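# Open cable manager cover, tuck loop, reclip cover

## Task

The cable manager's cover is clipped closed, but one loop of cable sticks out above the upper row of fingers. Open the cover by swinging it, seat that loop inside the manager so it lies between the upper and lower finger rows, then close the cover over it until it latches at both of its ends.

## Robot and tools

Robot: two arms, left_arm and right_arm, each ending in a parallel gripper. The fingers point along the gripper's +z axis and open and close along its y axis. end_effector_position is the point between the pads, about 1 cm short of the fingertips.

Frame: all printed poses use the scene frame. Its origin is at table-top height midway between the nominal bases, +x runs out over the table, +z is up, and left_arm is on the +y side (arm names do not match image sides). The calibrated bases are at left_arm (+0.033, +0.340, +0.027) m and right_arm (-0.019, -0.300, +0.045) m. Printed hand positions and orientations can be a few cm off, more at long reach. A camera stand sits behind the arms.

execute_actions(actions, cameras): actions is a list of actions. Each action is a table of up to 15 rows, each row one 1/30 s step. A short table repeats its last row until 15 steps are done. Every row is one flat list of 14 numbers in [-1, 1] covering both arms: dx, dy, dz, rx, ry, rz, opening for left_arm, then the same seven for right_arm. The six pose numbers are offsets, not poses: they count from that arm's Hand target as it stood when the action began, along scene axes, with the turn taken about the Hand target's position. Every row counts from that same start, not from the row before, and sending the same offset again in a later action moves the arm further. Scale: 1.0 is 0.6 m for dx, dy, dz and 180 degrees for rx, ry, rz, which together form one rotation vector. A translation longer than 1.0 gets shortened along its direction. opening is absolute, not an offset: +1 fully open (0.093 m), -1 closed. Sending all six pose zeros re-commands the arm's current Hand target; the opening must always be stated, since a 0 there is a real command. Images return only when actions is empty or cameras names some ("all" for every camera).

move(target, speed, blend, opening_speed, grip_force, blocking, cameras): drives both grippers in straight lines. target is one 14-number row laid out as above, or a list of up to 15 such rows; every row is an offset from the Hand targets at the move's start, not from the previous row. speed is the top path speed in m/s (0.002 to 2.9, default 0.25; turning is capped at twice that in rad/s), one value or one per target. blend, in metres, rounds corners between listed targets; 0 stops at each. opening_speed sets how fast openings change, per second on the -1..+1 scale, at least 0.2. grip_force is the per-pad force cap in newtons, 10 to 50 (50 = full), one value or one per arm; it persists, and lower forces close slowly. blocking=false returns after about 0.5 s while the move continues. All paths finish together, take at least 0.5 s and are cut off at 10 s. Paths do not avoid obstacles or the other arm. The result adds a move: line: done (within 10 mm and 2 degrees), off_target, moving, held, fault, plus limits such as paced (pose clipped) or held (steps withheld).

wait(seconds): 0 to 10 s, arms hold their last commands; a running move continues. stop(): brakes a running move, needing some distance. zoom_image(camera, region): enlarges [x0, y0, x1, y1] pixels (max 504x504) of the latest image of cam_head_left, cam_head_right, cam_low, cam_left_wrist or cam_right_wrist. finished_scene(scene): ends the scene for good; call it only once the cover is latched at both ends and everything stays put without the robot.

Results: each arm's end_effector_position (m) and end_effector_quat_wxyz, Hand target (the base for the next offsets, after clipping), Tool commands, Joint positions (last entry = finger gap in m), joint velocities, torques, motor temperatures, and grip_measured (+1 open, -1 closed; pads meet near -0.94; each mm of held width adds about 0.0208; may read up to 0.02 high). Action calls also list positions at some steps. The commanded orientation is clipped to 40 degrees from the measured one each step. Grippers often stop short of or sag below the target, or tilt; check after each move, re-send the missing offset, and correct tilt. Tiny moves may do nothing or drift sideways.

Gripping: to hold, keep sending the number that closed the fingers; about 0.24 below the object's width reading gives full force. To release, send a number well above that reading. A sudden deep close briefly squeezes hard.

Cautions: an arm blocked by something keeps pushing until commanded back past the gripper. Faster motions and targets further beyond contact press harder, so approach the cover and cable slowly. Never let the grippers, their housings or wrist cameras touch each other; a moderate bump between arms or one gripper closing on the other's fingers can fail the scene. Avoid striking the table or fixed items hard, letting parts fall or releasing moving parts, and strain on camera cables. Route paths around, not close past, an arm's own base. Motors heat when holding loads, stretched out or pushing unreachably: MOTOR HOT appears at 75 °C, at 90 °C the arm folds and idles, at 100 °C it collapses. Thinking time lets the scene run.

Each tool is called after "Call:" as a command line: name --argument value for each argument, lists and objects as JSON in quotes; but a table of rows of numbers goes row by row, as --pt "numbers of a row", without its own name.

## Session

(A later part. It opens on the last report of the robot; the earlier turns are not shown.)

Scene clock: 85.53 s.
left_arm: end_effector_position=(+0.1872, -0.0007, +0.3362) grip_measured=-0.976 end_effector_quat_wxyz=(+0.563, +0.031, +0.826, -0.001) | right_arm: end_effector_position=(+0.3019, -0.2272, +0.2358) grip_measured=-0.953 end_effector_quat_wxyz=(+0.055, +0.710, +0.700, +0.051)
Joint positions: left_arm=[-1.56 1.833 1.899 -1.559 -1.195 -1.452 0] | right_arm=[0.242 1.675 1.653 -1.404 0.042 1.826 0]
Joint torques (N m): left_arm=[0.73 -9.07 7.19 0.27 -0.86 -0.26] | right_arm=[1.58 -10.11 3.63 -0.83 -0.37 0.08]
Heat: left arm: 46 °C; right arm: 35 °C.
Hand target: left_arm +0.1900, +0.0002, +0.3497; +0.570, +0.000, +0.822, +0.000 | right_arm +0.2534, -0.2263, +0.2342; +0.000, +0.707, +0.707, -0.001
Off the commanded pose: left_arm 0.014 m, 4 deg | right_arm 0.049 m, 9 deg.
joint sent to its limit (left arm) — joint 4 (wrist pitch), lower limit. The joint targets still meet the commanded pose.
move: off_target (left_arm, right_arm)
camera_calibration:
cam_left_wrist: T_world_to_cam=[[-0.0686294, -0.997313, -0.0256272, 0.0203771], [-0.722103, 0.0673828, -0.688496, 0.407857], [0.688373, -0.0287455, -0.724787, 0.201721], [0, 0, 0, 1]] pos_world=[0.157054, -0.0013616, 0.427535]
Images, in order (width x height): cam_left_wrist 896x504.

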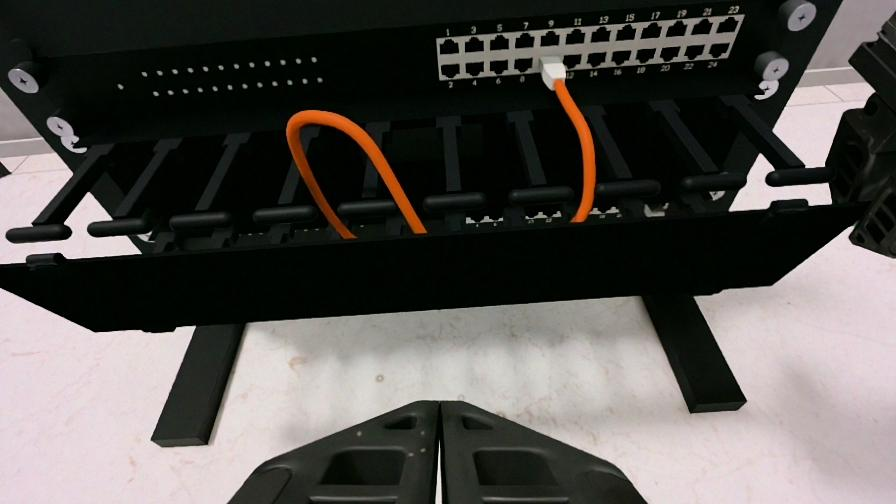

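Call:
move --pt "0 0 0 0 0 0 -1 0.061 0 -0.0058 0 -0.139 0 -1" --pt "0 0 0 0 0 0 -1 0.0287 0 -0.028 0 -0.25 0 -1" --pt "0 0 0 0 0 0 -1 0.006 0 -0.0603 0 -0.361 0 -1" --pt "0 0 0 0 0 0 -1 -0.004 0 -0.097 0 -0.472 0 -1" --speed 0.06 --blend 0.01 --cameras '["cam_left_wrist","cam_right_wrist","cam_low"]'

Scene clock: 101.37 s.
left_arm: end_effector_position=(+0.1872, -0.0007, +0.3362) grip_measured=-0.976 end_effector_quat_wxyz=(+0.563, +0.031, +0.826, -0.001) | right_arm: end_effector_position=(+0.2562, -0.2263, +0.1968) grip_measured=-0.953 end_effector_quat_wxyz=(+0.397, +0.586, +0.582, +0.400)
Joint positions: left_arm=[-1.56 1.833 1.899 -1.559 -1.195 -1.452 0] | right_arm=[0.556 0.733 0.312 -0.012 0.515 1.802 0]
Joint torques (N m): left_arm=[0.68 -9.1 7.25 0.27 -0.86 -0.24] | right_arm=[0.35 -0.31 5.52 1.95 0.19 -0.14]
Heat: left arm: 46 °C; right arm: 35 °C.
Hand target: left_arm +0.1900, +0.0002, +0.3497; +0.570, +0.000, +0.822, +0.000 | right_arm +0.2558, -0.2263, +0.1939; +0.399, +0.584, +0.583, +0.399 (not the last commanded pose)
Off the commanded pose: left_arm 0.014 m, 4 deg | right_arm 0.021 m, 16 deg.
joint sent to its limit (left arm) — joint 4 (wrist pitch), lower limit. The joint targets still meet the commanded pose.
move: off_target (left_arm, right_arm; path cut at 10 s); path passed 3 of 4 targets
camera_calibration:
cam_left_wrist: T_world_to_cam=[[-0.0686294, -0.997313, -0.0256272, 0.0203771], [-0.722103, 0.0673828, -0.688496, 0.407857], [0.688373, -0.0287455, -0.724787, 0.201721], [0, 0, 0, 1]] pos_world=[0.157054, -0.0013616, 0.427535]
cam_right_wrist: T_world_to_cam=[[-0.368675, 0.018756, -0.929369, 0.283515], [-0.380373, 0.909216, 0.169241, 0.310675], [0.848172, 0.415902, -0.328071, 0.0225159], [0, 0, 0, 1]] pos_world=[0.2036, -0.297153, 0.218298]
Images, in order (width x height): cam_low 896x504, cam_left_wrist 896x504, cam_right_wrist 896x504.

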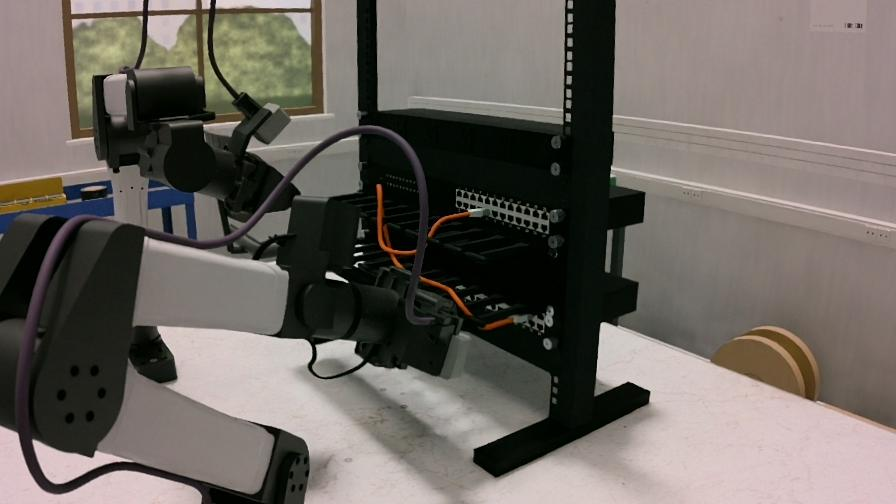

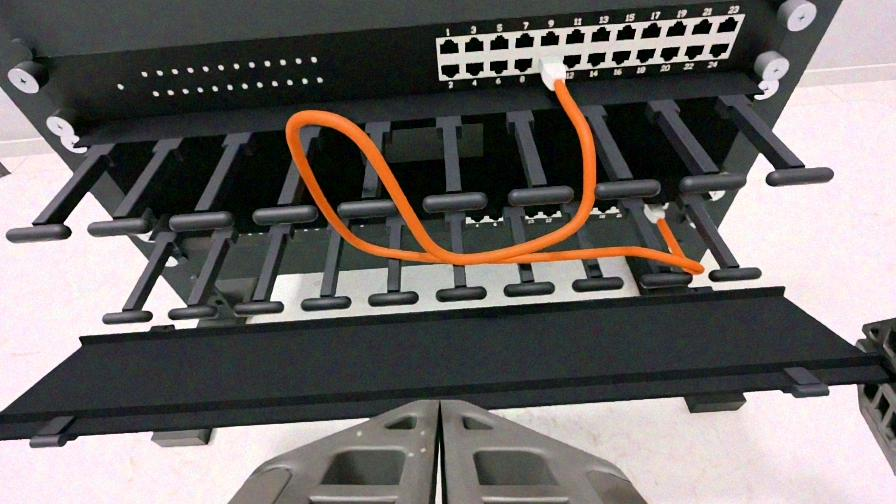

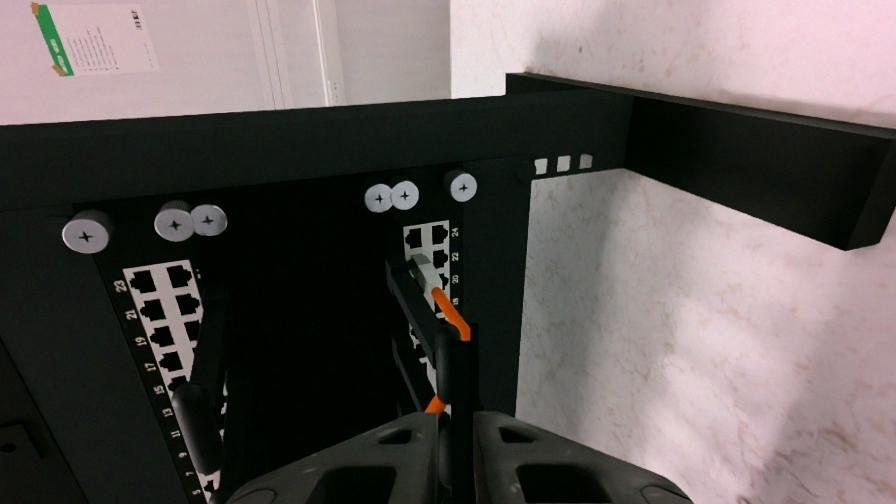

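Call:
move --target '[0,0,0,0,0,0,-1,-0.011,0,-0.03,0,-0.09,0,-1]' --speed 0.06 --cameras '["cam_left_wrist"]'

Call:
zoom_image --camera "cam_left_wrist" --region '[250, 80, 500, 320]'

Scene clock: 114.70 s.
left_arm: end_effector_position=(+0.1872, -0.0007, +0.3362) grip_measured=-0.976 end_effector_quat_wxyz=(+0.563, +0.031, +0.826, -0.001) | right_arm: end_effector_position=(+0.2499, -0.2265, +0.1800) grip_measured=-0.953 end_effector_quat_wxyz=(+0.471, +0.535, +0.521, +0.470)
Joint positions: left_arm=[-1.56 1.833 1.899 -1.559 -1.195 -1.452 0] | right_arm=[0.641 0.878 -0.006 0.738 0.652 1.671 0]
Joint torques (N m): left_arm=[0.72 -9.07 7.27 0.28 -0.87 -0.25] | right_arm=[0.09 0.83 5.3 1.87 0.03 -0.09]
Heat: left arm: 47 °C; right arm: 35 °C.
Hand target: left_arm +0.1900, +0.0002, +0.3497; +0.570, +0.000, +0.822, +0.000 | right_arm +0.2492, -0.2263, +0.1757; +0.478, +0.522, +0.521, +0.477
Off the commanded pose: left_arm 0.014 m, 4 deg | right_arm 0.004 m, 2 deg.
joint sent to its limit (left arm) — joint 4 (wrist pitch), lower limit. The joint targets still meet the commanded pose.
joint sent to its limit (right arm) — joint 3 (elbow), lower limit, where the elbow is as bent as it goes. The joint targets still meet the commanded pose.
move: off_target (left_arm)
camera_calibration:
cam_left_wrist: T_world_to_cam=[[-0.0686294, -0.997313, -0.0256272, 0.0203771], [-0.722103, 0.0673828, -0.688496, 0.407857], [0.688373, -0.0287455, -0.724787, 0.201721], [0, 0, 0, 1]] pos_world=[0.157054, -0.0013616, 0.427535]
Images, in order (width x height): cam_left_wrist 896x504.

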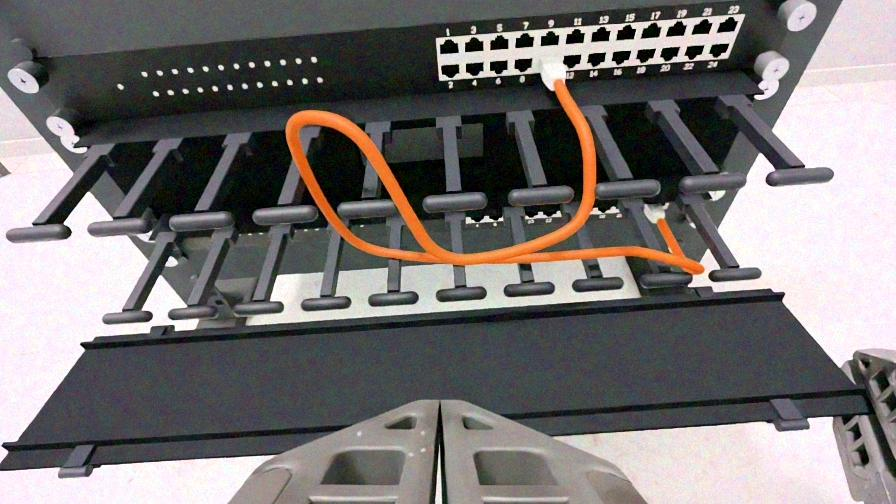

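Scaled by 2.016.

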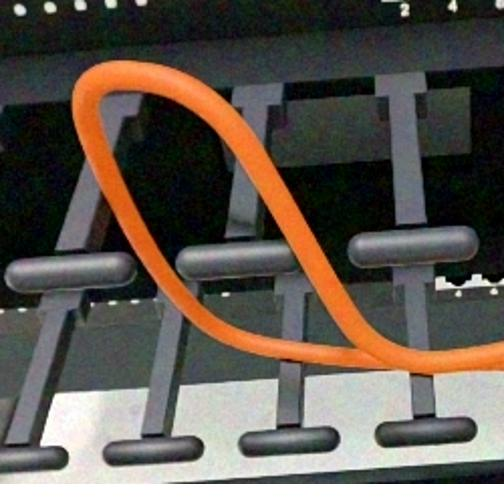

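Call:
move --pt "0.12 0.075 -0.11 0 0 0 0 0 0 0 0 0 0 -1" --pt "0.13 0.075 -0.146 0 0 0 0 0 0 0 0 0 0 -1" --speed 0.12 --cameras '["cam_left_wrist"]'

Scene clock: 125.80 s.
left_arm: end_effector_position=(+0.2667, +0.0423, +0.2514) grip_measured=-0.002 end_effector_quat_wxyz=(+0.562, +0.015, +0.827, +0.019) | right_arm: end_effector_position=(+0.2499, -0.2265, +0.1801) grip_measured=-0.953 end_effector_quat_wxyz=(+0.471, +0.535, +0.521, +0.470)
Joint positions: left_arm=[-1.302 1.577 1.228 -0.691 -1.129 -0.942 0.045] | right_arm=[0.641 0.878 -0.006 0.739 0.652 1.671 0]
Joint torques (N m): left_arm=[0.65 -10.11 4.66 1.29 -0.62 -0.05] | right_arm=[0.17 0.58 5.35 1.87 0.04 -0.14]
Heat: left arm: 47 °C; right arm: 35 °C.
Hand target: left_arm +0.2680, +0.0451, +0.2622; +0.570, +0.000, +0.822, +0.000 | right_arm +0.2492, -0.2264, +0.1757; +0.478, +0.522, +0.521, +0.477
Off the commanded pose: left_arm 0.011 m, 3 deg | right_arm 0.004 m, 2 deg.
joint sent to its limit (right arm) — joint 3 (elbow), lower limit, where the elbow is as bent as it goes. The joint targets still meet the commanded pose.
move: off_target (left_arm)
camera_calibration:
cam_left_wrist: T_world_to_cam=[[-0.0208766, -0.998922, -0.041452, 0.0579059], [-0.726759, 0.0436349, -0.685505, 0.405459], [0.686575, 0.0158146, -0.726887, 0.0858412], [0, 0, 0, 1]] pos_world=[0.236944, 0.0387938, 0.342741]
Images, in order (width x height): cam_left_wrist 896x504.

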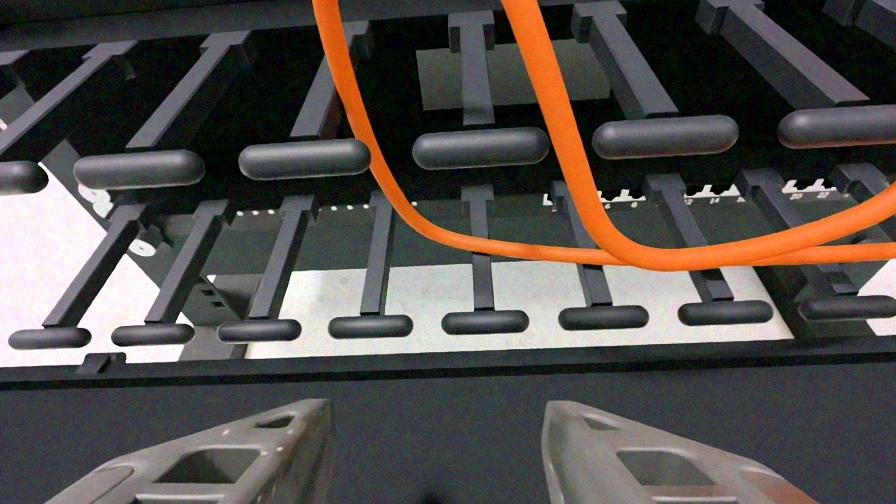

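Call:
move --pt "0.118 0.013 -0.005 0 0 0 0 0 0 0 0 0 0 -1" --speed 0.08 --cameras '["cam_left_wrist","cam_low"]'

Scene clock: 141.13 s.
left_arm: end_effector_position=(+0.3372, +0.0539, +0.2498) grip_measured=-0.002 end_effector_quat_wxyz=(+0.559, +0.012, +0.829, +0.019) | right_arm: end_effector_position=(+0.2499, -0.2265, +0.1801) grip_measured=-0.953 end_effector_quat_wxyz=(+0.471, +0.535, +0.521, +0.470)
Joint positions: left_arm=[-1.08 1.577 1.172 -0.341 -0.986 -0.609 0.045] | right_arm=[0.641 0.878 -0.006 0.739 0.652 1.671 0]
Joint torques (N m): left_arm=[0.55 -9.11 5.04 1.85 -0.41 0] | right_arm=[0.25 0.57 5.33 1.84 0.02 -0.11]
Heat: left arm: 46 °C; right arm: 34 °C.
Hand target: left_arm +0.3388, +0.0529, +0.2592; +0.570, +0.000, +0.822, +0.000 | right_arm +0.2492, -0.2264, +0.1757; +0.478, +0.522, +0.521, +0.477
Off the commanded pose: left_arm 0.010 m, 3 deg | right_arm 0.004 m, 2 deg.
joint sent to its limit (right arm) — joint 3 (elbow), lower limit, where the elbow is as bent as it goes. The joint targets still meet the commanded pose.
move: off_target (left_arm)
camera_calibration:
cam_left_wrist: T_world_to_cam=[[-0.014916, -0.99922, -0.0365711, 0.0676474], [-0.731609, 0.0358376, -0.680782, 0.455871], [0.681562, 0.0166012, -0.731572, 0.0389777], [0, 0, 0, 1]] pos_world=[0.307963, 0.0506102, 0.341338]
Images, in order (width x height): cam_low 896x504, cam_left_wrist 896x504.

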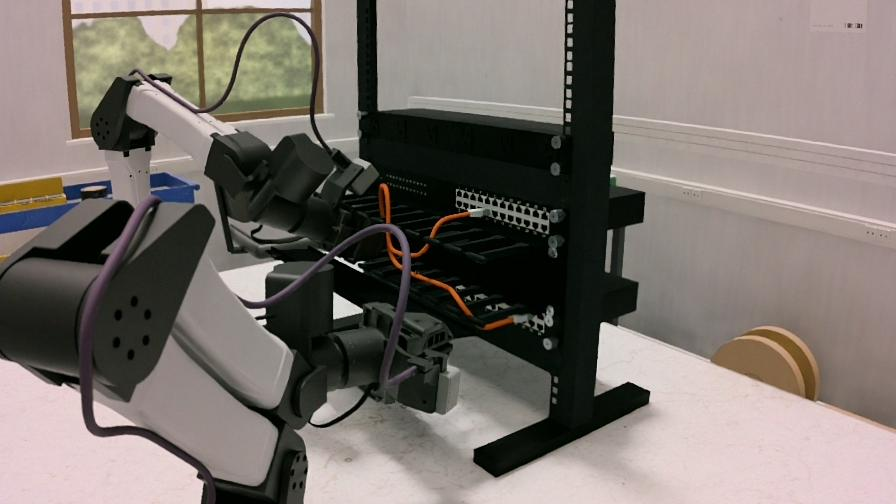

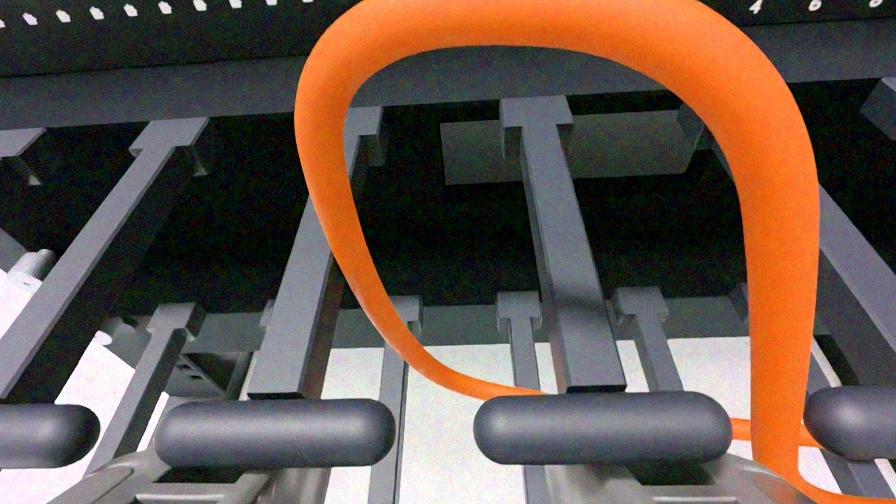

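Call:
move --pt "0.037 -0.002 0 0 0 0 0 0 0 0 0 0 0 -1" --pt "0.037 -0.002 0 0 0 0 -1 0 0 0 0 0 0 -1" --speed 0.08 --grip_force '[40,50]' --cameras '["cam_left_wrist","cam_low"]'

Scene clock: 148.60 s.
left_arm: end_effector_position=(+0.3486, +0.0684, +0.2396) grip_measured=-0.976 end_effector_quat_wxyz=(+0.540, +0.025, +0.840, +0.048) | right_arm: end_effector_position=(+0.2499, -0.2265, +0.1801) grip_measured=-0.953 end_effector_quat_wxyz=(+0.471, +0.535, +0.521, +0.470)
Joint positions: left_arm=[-1.028 1.584 1.172 -0.377 -0.952 -0.57 0] | right_arm=[0.641 0.878 -0.006 0.739 0.652 1.671 0]
Joint torques (N m): left_arm=[0.79 -7.08 7.02 2.6 -0.34 0.15] | right_arm=[0.28 0.64 5.44 1.86 0.06 -0.13]
Heat: left arm: 45 °C; right arm: 34 °C.
Hand target: left_arm +0.3609, +0.0517, +0.2592; +0.570, +0.000, +0.822, +0.000 | right_arm +0.2492, -0.2264, +0.1757; +0.478, +0.522, +0.521, +0.477
Off the commanded pose: left_arm 0.029 m, 7 deg | right_arm 0.004 m, 2 deg.
joint sent to its limit (right arm) — joint 3 (elbow), lower limit, where the elbow is as bent as it goes. The joint targets still meet the commanded pose.
grip_force (N): 40, 50
move: off_target (left_arm); target 2's new opening was sent with left_arm's hand 0.023 m and 5 deg from that target
camera_calibration:
cam_left_wrist: T_world_to_cam=[[-0.00674099, -0.995155, -0.0980876, 0.0935647], [-0.760655, 0.0687767, -0.645503, 0.456202], [0.649122, 0.0702595, -0.757433, 0.0373497], [0, 0, 0, 1]] pos_world=[0.323399, 0.0591112, 0.331948]
Images, in order (width x height): cam_low 896x504, cam_left_wrist 896x504.

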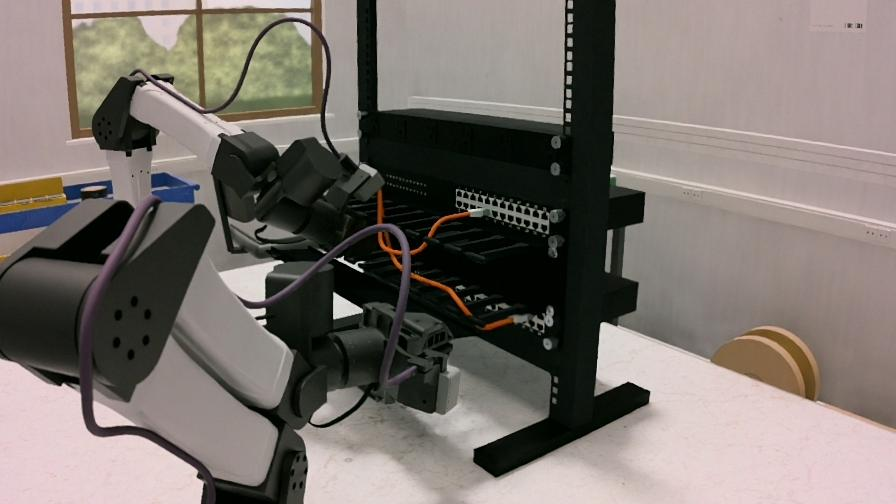

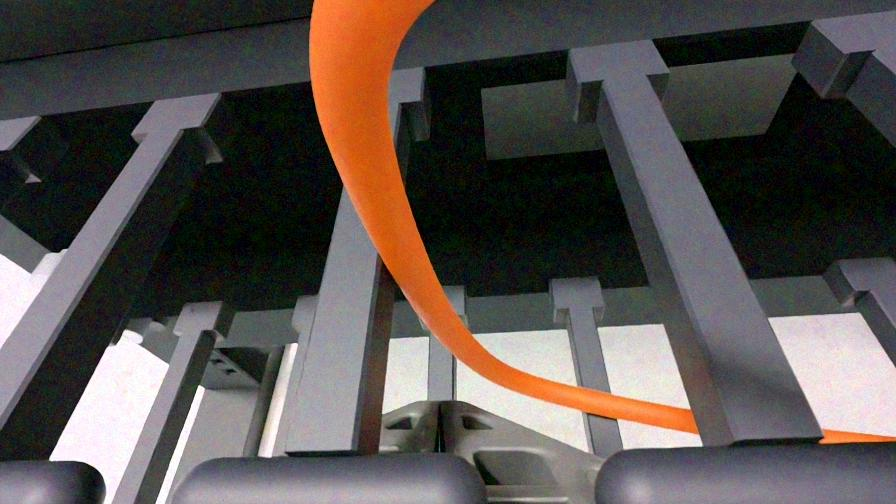

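Call:
move --pt "-0.13 0.015 0 0 0 0 -1 0 0 0 0 0 0 -1" --pt "-0.12 0.015 0.083 0 0 0 0 0 0 0 0 0 0 -1" --speed 0.12 --cameras '["cam_left_wrist","cam_low"]'

Scene clock: 158.33 s.
left_arm: end_effector_position=(+0.2863, +0.0589, +0.2859) grip_measured=-0.002 end_effector_quat_wxyz=(+0.555, +0.022, +0.831, +0.018) | right_arm: end_effector_position=(+0.2499, -0.2265, +0.1801) grip_measured=-0.953 end_effector_quat_wxyz=(+0.471, +0.535, +0.521, +0.470)
Joint positions: left_arm=[-1.22 1.5 1.279 -0.693 -1.066 -0.789 0.045] | right_arm=[0.641 0.878 -0.006 0.739 0.652 1.671 0]
Joint torques (N m): left_arm=[0.72 -8.65 8.32 1.24 -0.69 -0.05] | right_arm=[0.23 0.8 5.3 1.86 0.04 -0.12]
Heat: left arm: 44 °C; right arm: 34 °C.
Hand target: left_arm +0.2890, +0.0607, +0.3089; +0.570, +0.000, +0.822, +0.000 | right_arm +0.2492, -0.2264, +0.1757; +0.478, +0.522, +0.521, +0.477
Off the commanded pose: left_arm 0.023 m, 4 deg | right_arm 0.004 m, 2 deg.
joint sent to its limit (right arm) — joint 3 (elbow), lower limit, where the elbow is as bent as it goes. The joint targets still meet the commanded pose.
grip_force (N): 40, 50
move: off_target (left_arm); target 2's new opening was sent with left_arm's hand 0.023 m and 4 deg from that target
camera_calibration:
cam_left_wrist: T_world_to_cam=[[-0.0325556, -0.998386, -0.0465294, 0.0810539], [-0.736668, 0.055432, -0.673978, 0.441442], [0.67547, 0.012335, -0.737284, 0.103687], [0, 0, 0, 1]] pos_world=[0.257798, 0.0551741, 0.377741]
Images, in order (width x height): cam_low 896x504, cam_left_wrist 896x504.

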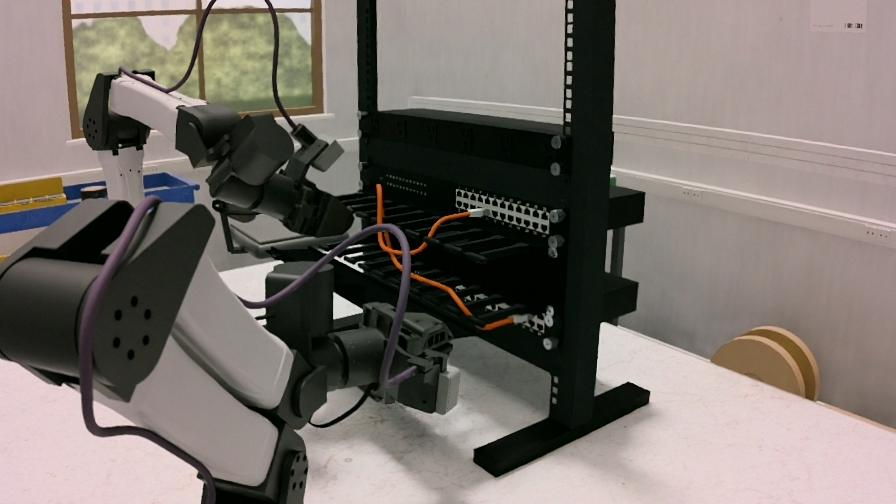

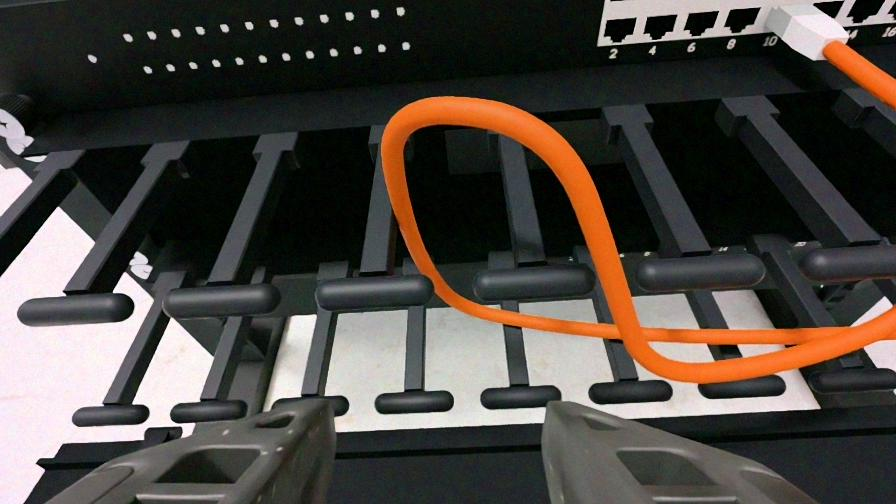

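Call:
move --pt "0.0 0.013 0.03 0 0 0 0 0 0 0 0 0 0 -1" --pt "0.107 0.013 0.028 0 0 0 0 0 0 0 0 0 0 -1" --speed 0.1 --cameras '["cam_left_wrist","cam_low"]'

Scene clock: 164.23 s.
left_arm: end_effector_position=(+0.3472, +0.0756, +0.3067) grip_measured=-0.002 end_effector_quat_wxyz=(+0.554, +0.017, +0.832, +0.024) | right_arm: end_effector_position=(+0.2499, -0.2265, +0.1801) grip_measured=-0.953 end_effector_quat_wxyz=(+0.471, +0.535, +0.521, +0.470)
Joint positions: left_arm=[-1.019 1.508 1.329 -0.528 -0.937 -0.539 0.045] | right_arm=[0.641 0.878 -0.006 0.739 0.652 1.671 0]
Joint torques (N m): left_arm=[0.55 -6.57 8.79 1.83 -0.36 -0.01] | right_arm=[0.16 0.73 5.38 1.86 0.03 -0.11]
Heat: left arm: 44 °C; right arm: 34 °C.
Hand target: left_arm +0.3531, +0.0685, +0.3257; +0.569, +0.000, +0.822, +0.000 | right_arm +0.2492, -0.2264, +0.1757; +0.478, +0.522, +0.521, +0.477
Off the commanded pose: left_arm 0.021 m, 4 deg | right_arm 0.004 m, 2 deg.
joint sent to its limit (right arm) — joint 3 (elbow), lower limit, where the elbow is as bent as it goes. The joint targets still meet the commanded pose.
grip_force (N): 40, 50
move: off_target (left_arm)
camera_calibration:
cam_left_wrist: T_world_to_cam=[[-0.0175314, -0.998536, -0.0511619, 0.0968407], [-0.738924, 0.0474107, -0.672119, 0.500219], [0.673561, 0.0260216, -0.738674, 0.0776804], [0, 0, 0, 1]] pos_world=[0.318999, 0.0709619, 0.398542]
Images, in order (width x height): cam_low 896x504, cam_left_wrist 896x504.

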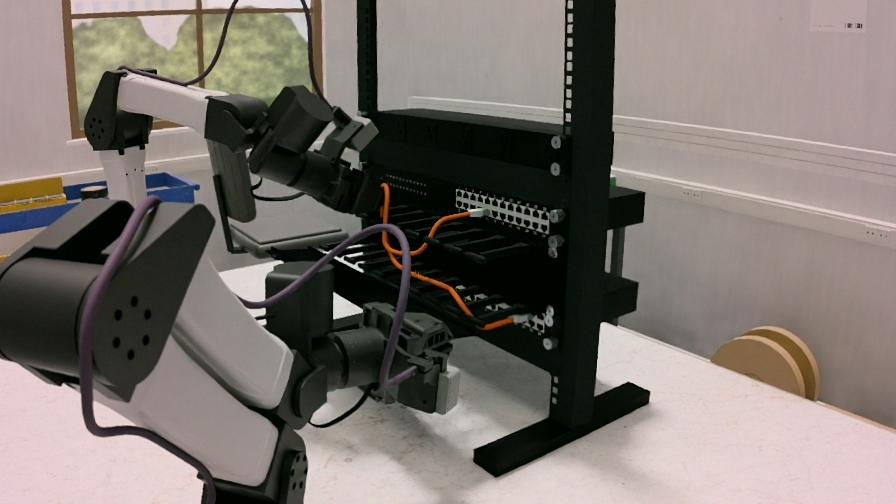

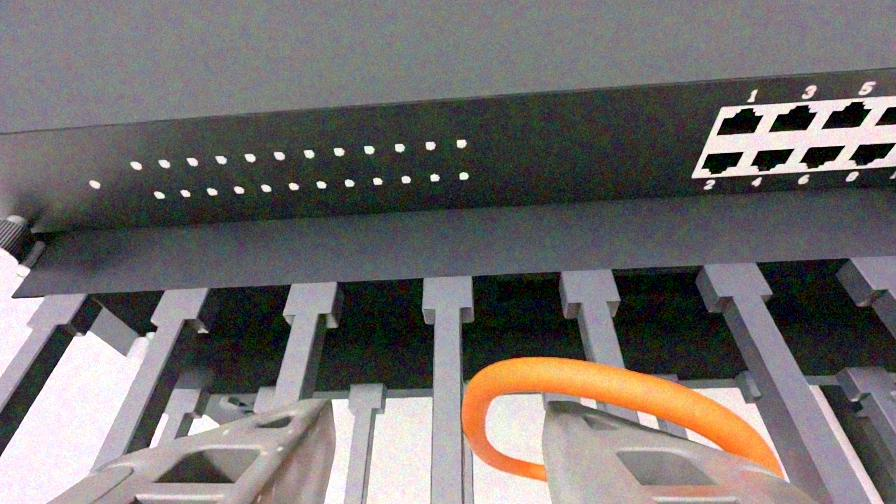

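Call:
move --pt "0.02 -0.008 -0.01 0 0 0 0 0 0 0 0 0 0 -1" --pt "0.02 -0.008 -0.01 0 0 0 -1 0 0 0 0 0 0 -1" --speed 0.1 --cameras '["cam_left_wrist","cam_low"]'

Scene clock: 171.97 s.
left_arm: end_effector_position=(+0.3582, +0.0698, +0.2994) grip_measured=-0.924 end_effector_quat_wxyz=(+0.553, +0.018, +0.833, +0.022) | right_arm: end_effector_position=(+0.2499, -0.2265, +0.1801) grip_measured=-0.953 end_effector_quat_wxyz=(+0.471, +0.535, +0.521, +0.470)
Joint positions: left_arm=[-0.996 1.541 1.329 -0.476 -0.913 -0.515 0.001] | right_arm=[0.641 0.878 -0.006 0.739 0.652 1.671 0]
Joint torques (N m): left_arm=[0.7 -6.9 9.06 1.85 -0.41 -0.02] | right_arm=[0.23 0.72 5.35 1.88 0.03 -0.11]
Heat: left arm: 44 °C; right arm: 34 °C.
Hand target: left_arm +0.3652, +0.0637, +0.3198; +0.570, -0.001, +0.822, +0.000 | right_arm +0.2492, -0.2264, +0.1757; +0.478, +0.522, +0.521, +0.477
Off the commanded pose: left_arm 0.022 m, 4 deg | right_arm 0.004 m, 2 deg.
joint sent to its limit (right arm) — joint 3 (elbow), lower limit, where the elbow is as bent as it goes. The joint targets still meet the commanded pose.
grip_force (N): 40, 50
move: off_target (left_arm); target 2's new opening was sent with left_arm's hand 0.023 m and 4 deg from that target
camera_calibration:
cam_left_wrist: T_world_to_cam=[[-0.0227582, -0.998563, -0.0485179, 0.0920792], [-0.741175, 0.0494211, -0.66949, 0.503573], [0.670926, 0.0207239, -0.741235, 0.0670987], [0, 0, 0, 1]] pos_world=[0.330313, 0.0656692, 0.39134]
Images, in order (width x height): cam_low 896x504, cam_left_wrist 896x504.

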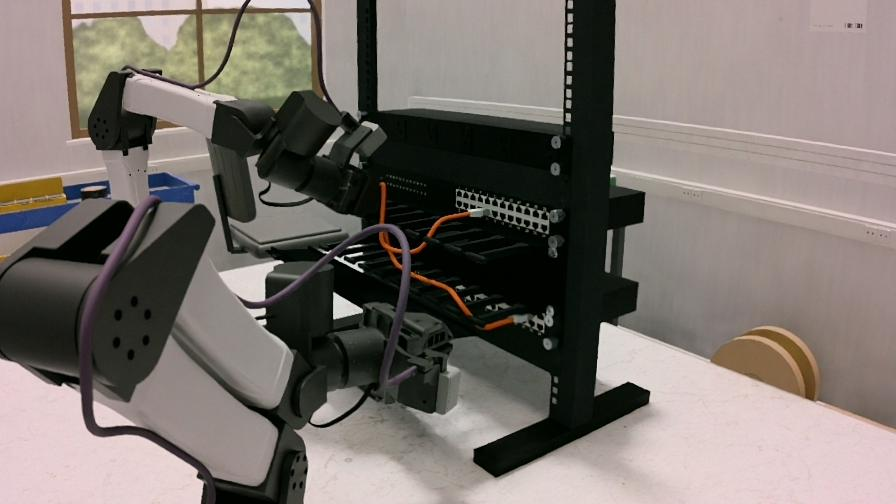

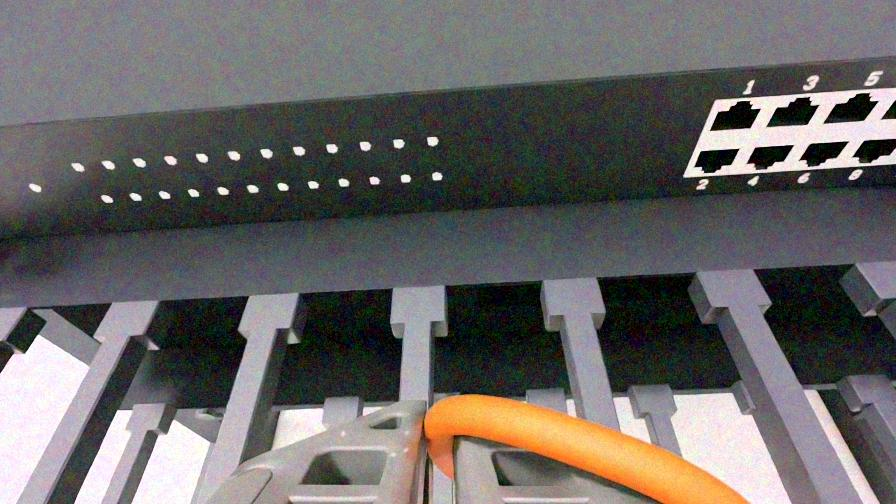

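Call:
move --pt "0.0 -0.025 0.0 0 0 0 -1 0 0 0 0 0 0 -1" --pt "-0.12 -0.025 0.005 0 0 0 -1 0 0 0 0 0 0 -1" --speed 0.08 --grip_force 50 --cameras '["cam_left_wrist","cam_low"]'

Scene clock: 177.97 s.
left_arm: end_effector_position=(+0.2937, +0.0475, +0.2991) grip_measured=-0.965 end_effector_quat_wxyz=(+0.554, +0.027, +0.832, +0.027) | right_arm: end_effector_position=(+0.2499, -0.2265, +0.1801) grip_measured=-0.953 end_effector_quat_wxyz=(+0.471, +0.535, +0.521, +0.470)
Joint positions: left_arm=[-1.21 1.558 1.389 -0.748 -1.065 -0.769 0] | right_arm=[0.641 0.878 -0.006 0.739 0.652 1.671 0]
Joint torques (N m): left_arm=[-0.02 -9.63 7.76 1.28 -0.7 -0.27] | right_arm=[0.23 0.7 5.24 1.86 0.05 -0.13]
Heat: left arm: 44 °C; right arm: 34 °C.
Hand target: left_arm +0.2932, +0.0487, +0.3227; +0.570, +0.000, +0.822, +0.000 | right_arm +0.2492, -0.2264, +0.1757; +0.478, +0.522, +0.521, +0.477
Off the commanded pose: left_arm 0.024 m, 5 deg | right_arm 0.004 m, 2 deg.
joint sent to its limit (right arm) — joint 3 (elbow), lower limit, where the elbow is as bent as it goes. The joint targets still meet the commanded pose.
move: off_target (left_arm)
camera_calibration:
cam_left_wrist: T_world_to_cam=[[-0.0321051, -0.997181, -0.0678154, 0.0768162], [-0.738573, 0.0693841, -0.670594, 0.455288], [0.673409, 0.0285571, -0.738719, 0.108735], [0, 0, 0, 1]] pos_world=[0.265506, 0.0419047, 0.390847]
Images, in order (width x height): cam_low 896x504, cam_left_wrist 896x504.

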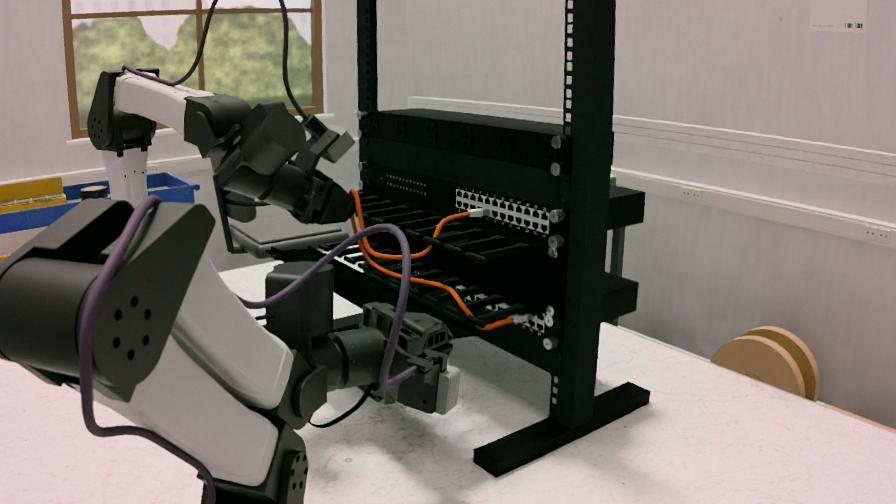

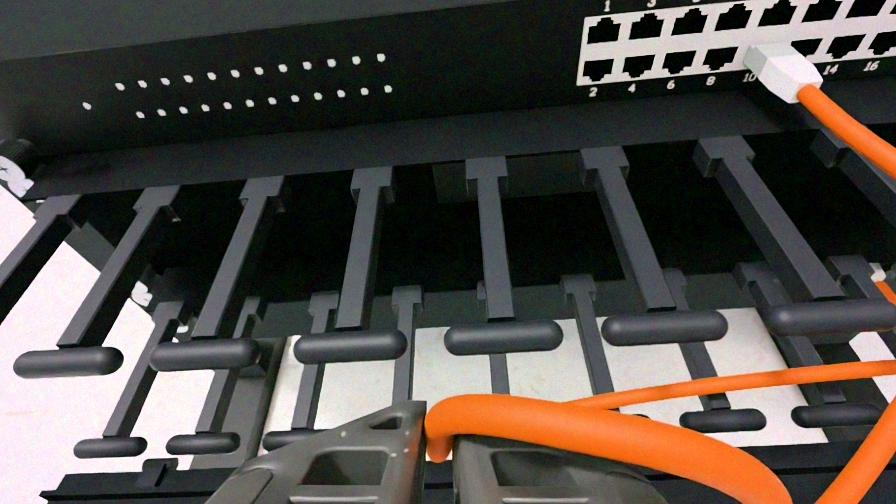

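Call:
move --pt "-0.03 0.0 -0.085 0 0 0 -1 0 0 0 0 0 0 -1" --pt "0.01 0.0 -0.109 0 -0.01 0 -1 0 0 0 0 0 0 -1" --pt "0.06 0.005 -0.109 0 -0.01 0 -1 0 0 0 0 0 0 -1" --speed 0.08 --cameras '["cam_left_wrist","cam_low"]'

Scene clock: 185.53 s.
left_arm: end_effector_position=(+0.3261, +0.0605, +0.2632) grip_measured=-0.965 end_effector_quat_wxyz=(+0.591, -0.002, +0.806, +0.035) | right_arm: end_effector_position=(+0.2499, -0.2265, +0.1801) grip_measured=-0.953 end_effector_quat_wxyz=(+0.471, +0.535, +0.521, +0.470)
Joint positions: left_arm=[-1.123 1.548 1.14 -0.311 -1.098 -0.605 0] | right_arm=[0.641 0.878 -0.006 0.739 0.652 1.671 0]
Joint torques (N m): left_arm=[1.14 -7.1 4.56 1.88 0.27 -0.08] | right_arm=[0.13 0.59 5.3 1.86 0.04 -0.15]
Heat: left arm: 45 °C; right arm: 35 °C.
Hand target: left_arm +0.3292, +0.0517, +0.2574; +0.582, -0.001, +0.813, +0.000 | right_arm +0.2492, -0.2264, +0.1757; +0.478, +0.522, +0.521, +0.477
Off the commanded pose: left_arm 0.011 m, 4 deg | right_arm 0.004 m, 2 deg.
joint sent to its limit (right arm) — joint 3 (elbow), lower limit, where the elbow is as bent as it goes. The joint targets still meet the commanded pose.
move: off_target (left_arm)
camera_calibration:
cam_left_wrist: T_world_to_cam=[[0.0267306, -0.998503, -0.0477213, 0.063947], [-0.676725, 0.0170609, -0.736038, 0.454431], [0.73575, 0.0519689, -0.675256, 0.0216431], [0, 0, 0, 1]] pos_world=[0.289892, 0.0549735, 0.352145]
Images, in order (width x height): cam_low 896x504, cam_left_wrist 896x504.

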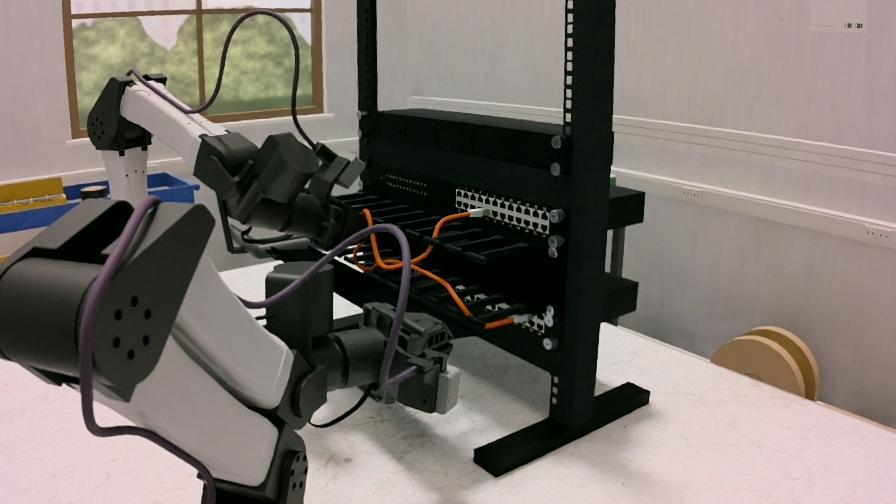

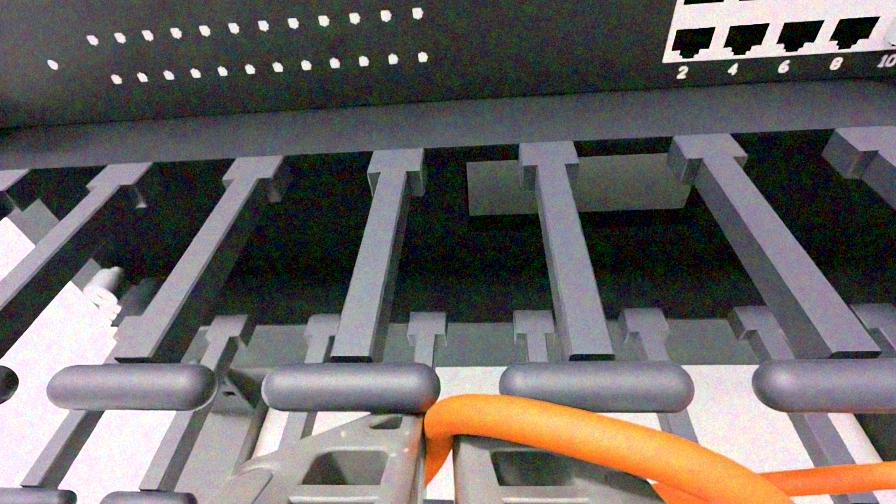

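Call:
move --pt "-0.07 -0.01 -0.01 0 0 0 -1 0 0 0 0 0 0 -1" --pt "-0.06 -0.01 -0.037 0 0 0 -1 0 0 0 0 0 0 -1" --speed 0.1 --cameras '["cam_left_wrist","cam_low"]'

Scene clock: 189.53 s.
left_arm: end_effector_position=(+0.2884, +0.0440, +0.2452) grip_measured=-0.965 end_effector_quat_wxyz=(+0.590, +0.000, +0.807, +0.001) | right_arm: end_effector_position=(+0.2499, -0.2265, +0.1801) grip_measured=-0.953 end_effector_quat_wxyz=(+0.471, +0.535, +0.521, +0.470)
Joint positions: left_arm=[-1.243 1.547 1.088 -0.351 -1.139 -0.76 0] | right_arm=[0.641 0.878 -0.006 0.739 0.652 1.671 0]
Joint torques (N m): left_arm=[1.88 -6.37 4.08 1.44 -0.2 -0.08] | right_arm=[0.16 0.8 5.22 1.86 0.02 -0.13]
Heat: left arm: 45 °C; right arm: 35 °C.
Hand target: left_arm +0.2932, +0.0457, +0.2351; +0.582, -0.001, +0.813, +0.000 | right_arm +0.2492, -0.2264, +0.1757; +0.478, +0.522, +0.521, +0.477
Off the commanded pose: left_arm 0.011 m, 1 deg | right_arm 0.004 m, 2 deg.
joint sent to its limit (right arm) — joint 3 (elbow), lower limit, where the elbow is as bent as it goes. The joint targets still meet the commanded pose.
move: off_target (left_arm)
camera_calibration:
cam_left_wrist: T_world_to_cam=[[-0.0167592, -0.999852, 0.004009, 0.0475251], [-0.677133, 0.00839958, -0.735813, 0.416407], [0.73567, -0.0150463, -0.677173, 0.0415171], [0, 0, 0, 1]] pos_world=[0.252216, 0.0446451, 0.334321]
Images, in order (width x height): cam_low 896x504, cam_left_wrist 896x504.

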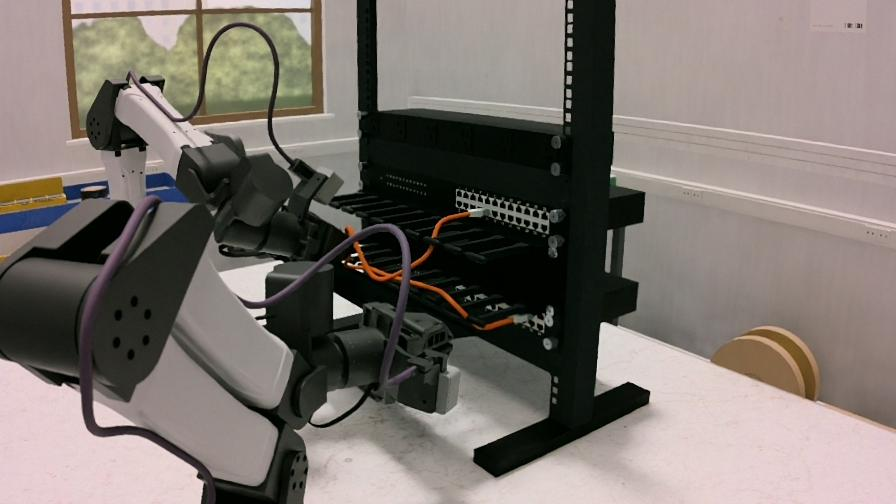

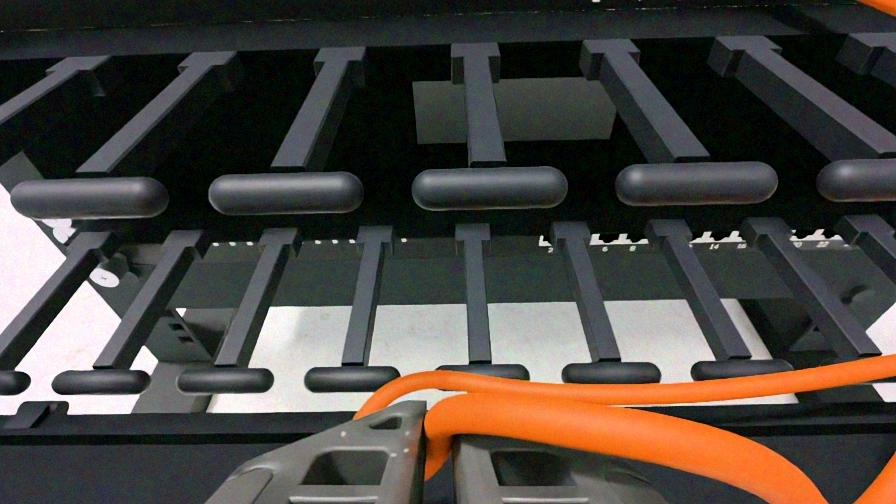

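Call:
move --pt "0.113 0.0 0.002 0 0.0 0 -1 0 0 0 0 0 0 -1" --speed 0.1 --cameras '["cam_left_wrist","cam_low"]'

Scene clock: 192.93 s.
left_arm: end_effector_position=(+0.3518, +0.0610, +0.2415) grip_measured=-0.965 end_effector_quat_wxyz=(+0.592, -0.008, +0.805, +0.036) | right_arm: end_effector_position=(+0.2499, -0.2265, +0.1801) grip_measured=-0.953 end_effector_quat_wxyz=(+0.471, +0.535, +0.521, +0.470)
Joint positions: left_arm=[-1.054 1.604 1.088 -0.127 -1.054 -0.527 0] | right_arm=[0.641 0.878 -0.006 0.739 0.652 1.671 0]
Joint torques (N m): left_arm=[1.74 -5.31 6.72 1.92 0.48 0.03] | right_arm=[0.16 0.72 5.42 1.84 0.03 -0.11]
Heat: left arm: 44 °C; right arm: 35 °C.
Hand target: left_arm +0.3610, +0.0457, +0.2363; +0.582, +0.000, +0.813, +0.000 | right_arm +0.2492, -0.2264, +0.1757; +0.478, +0.522, +0.521, +0.477
Off the commanded pose: left_arm 0.019 m, 4 deg | right_arm 0.004 m, 2 deg.
joint sent to its limit (right arm) — joint 3 (elbow), lower limit, where the elbow is as bent as it goes. The joint targets still meet the commanded pose.
move: off_target (left_arm)
camera_calibration:
cam_left_wrist: T_world_to_cam=[[0.0387112, -0.998352, -0.0423641, 0.0571838], [-0.673548, 0.00524716, -0.739125, 0.456292], [0.738129, 0.0571466, -0.672235, -0.0138893], [0, 0, 0, 1]] pos_world=[0.315373, 0.0554891, 0.330342]
Images, in order (width x height): cam_low 896x504, cam_left_wrist 896x504.

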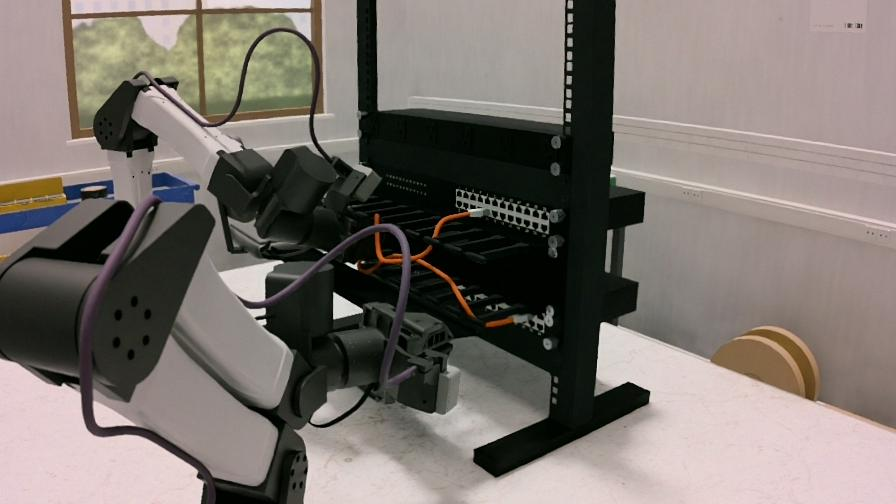

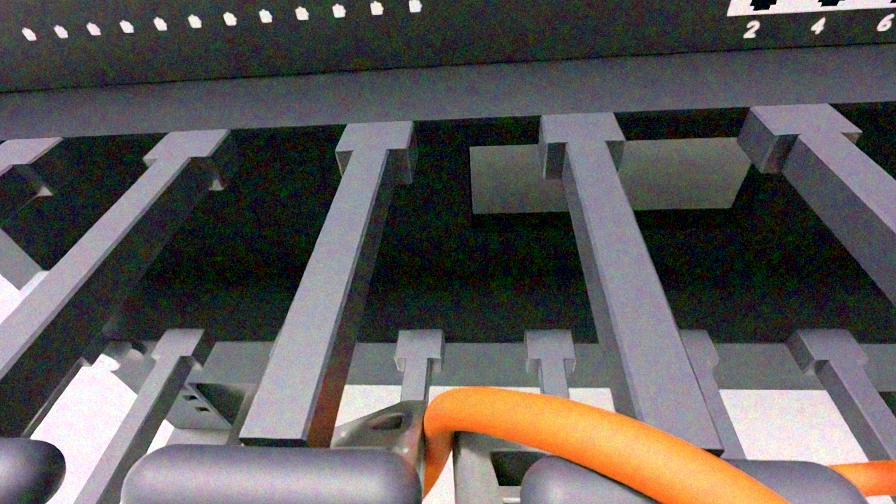

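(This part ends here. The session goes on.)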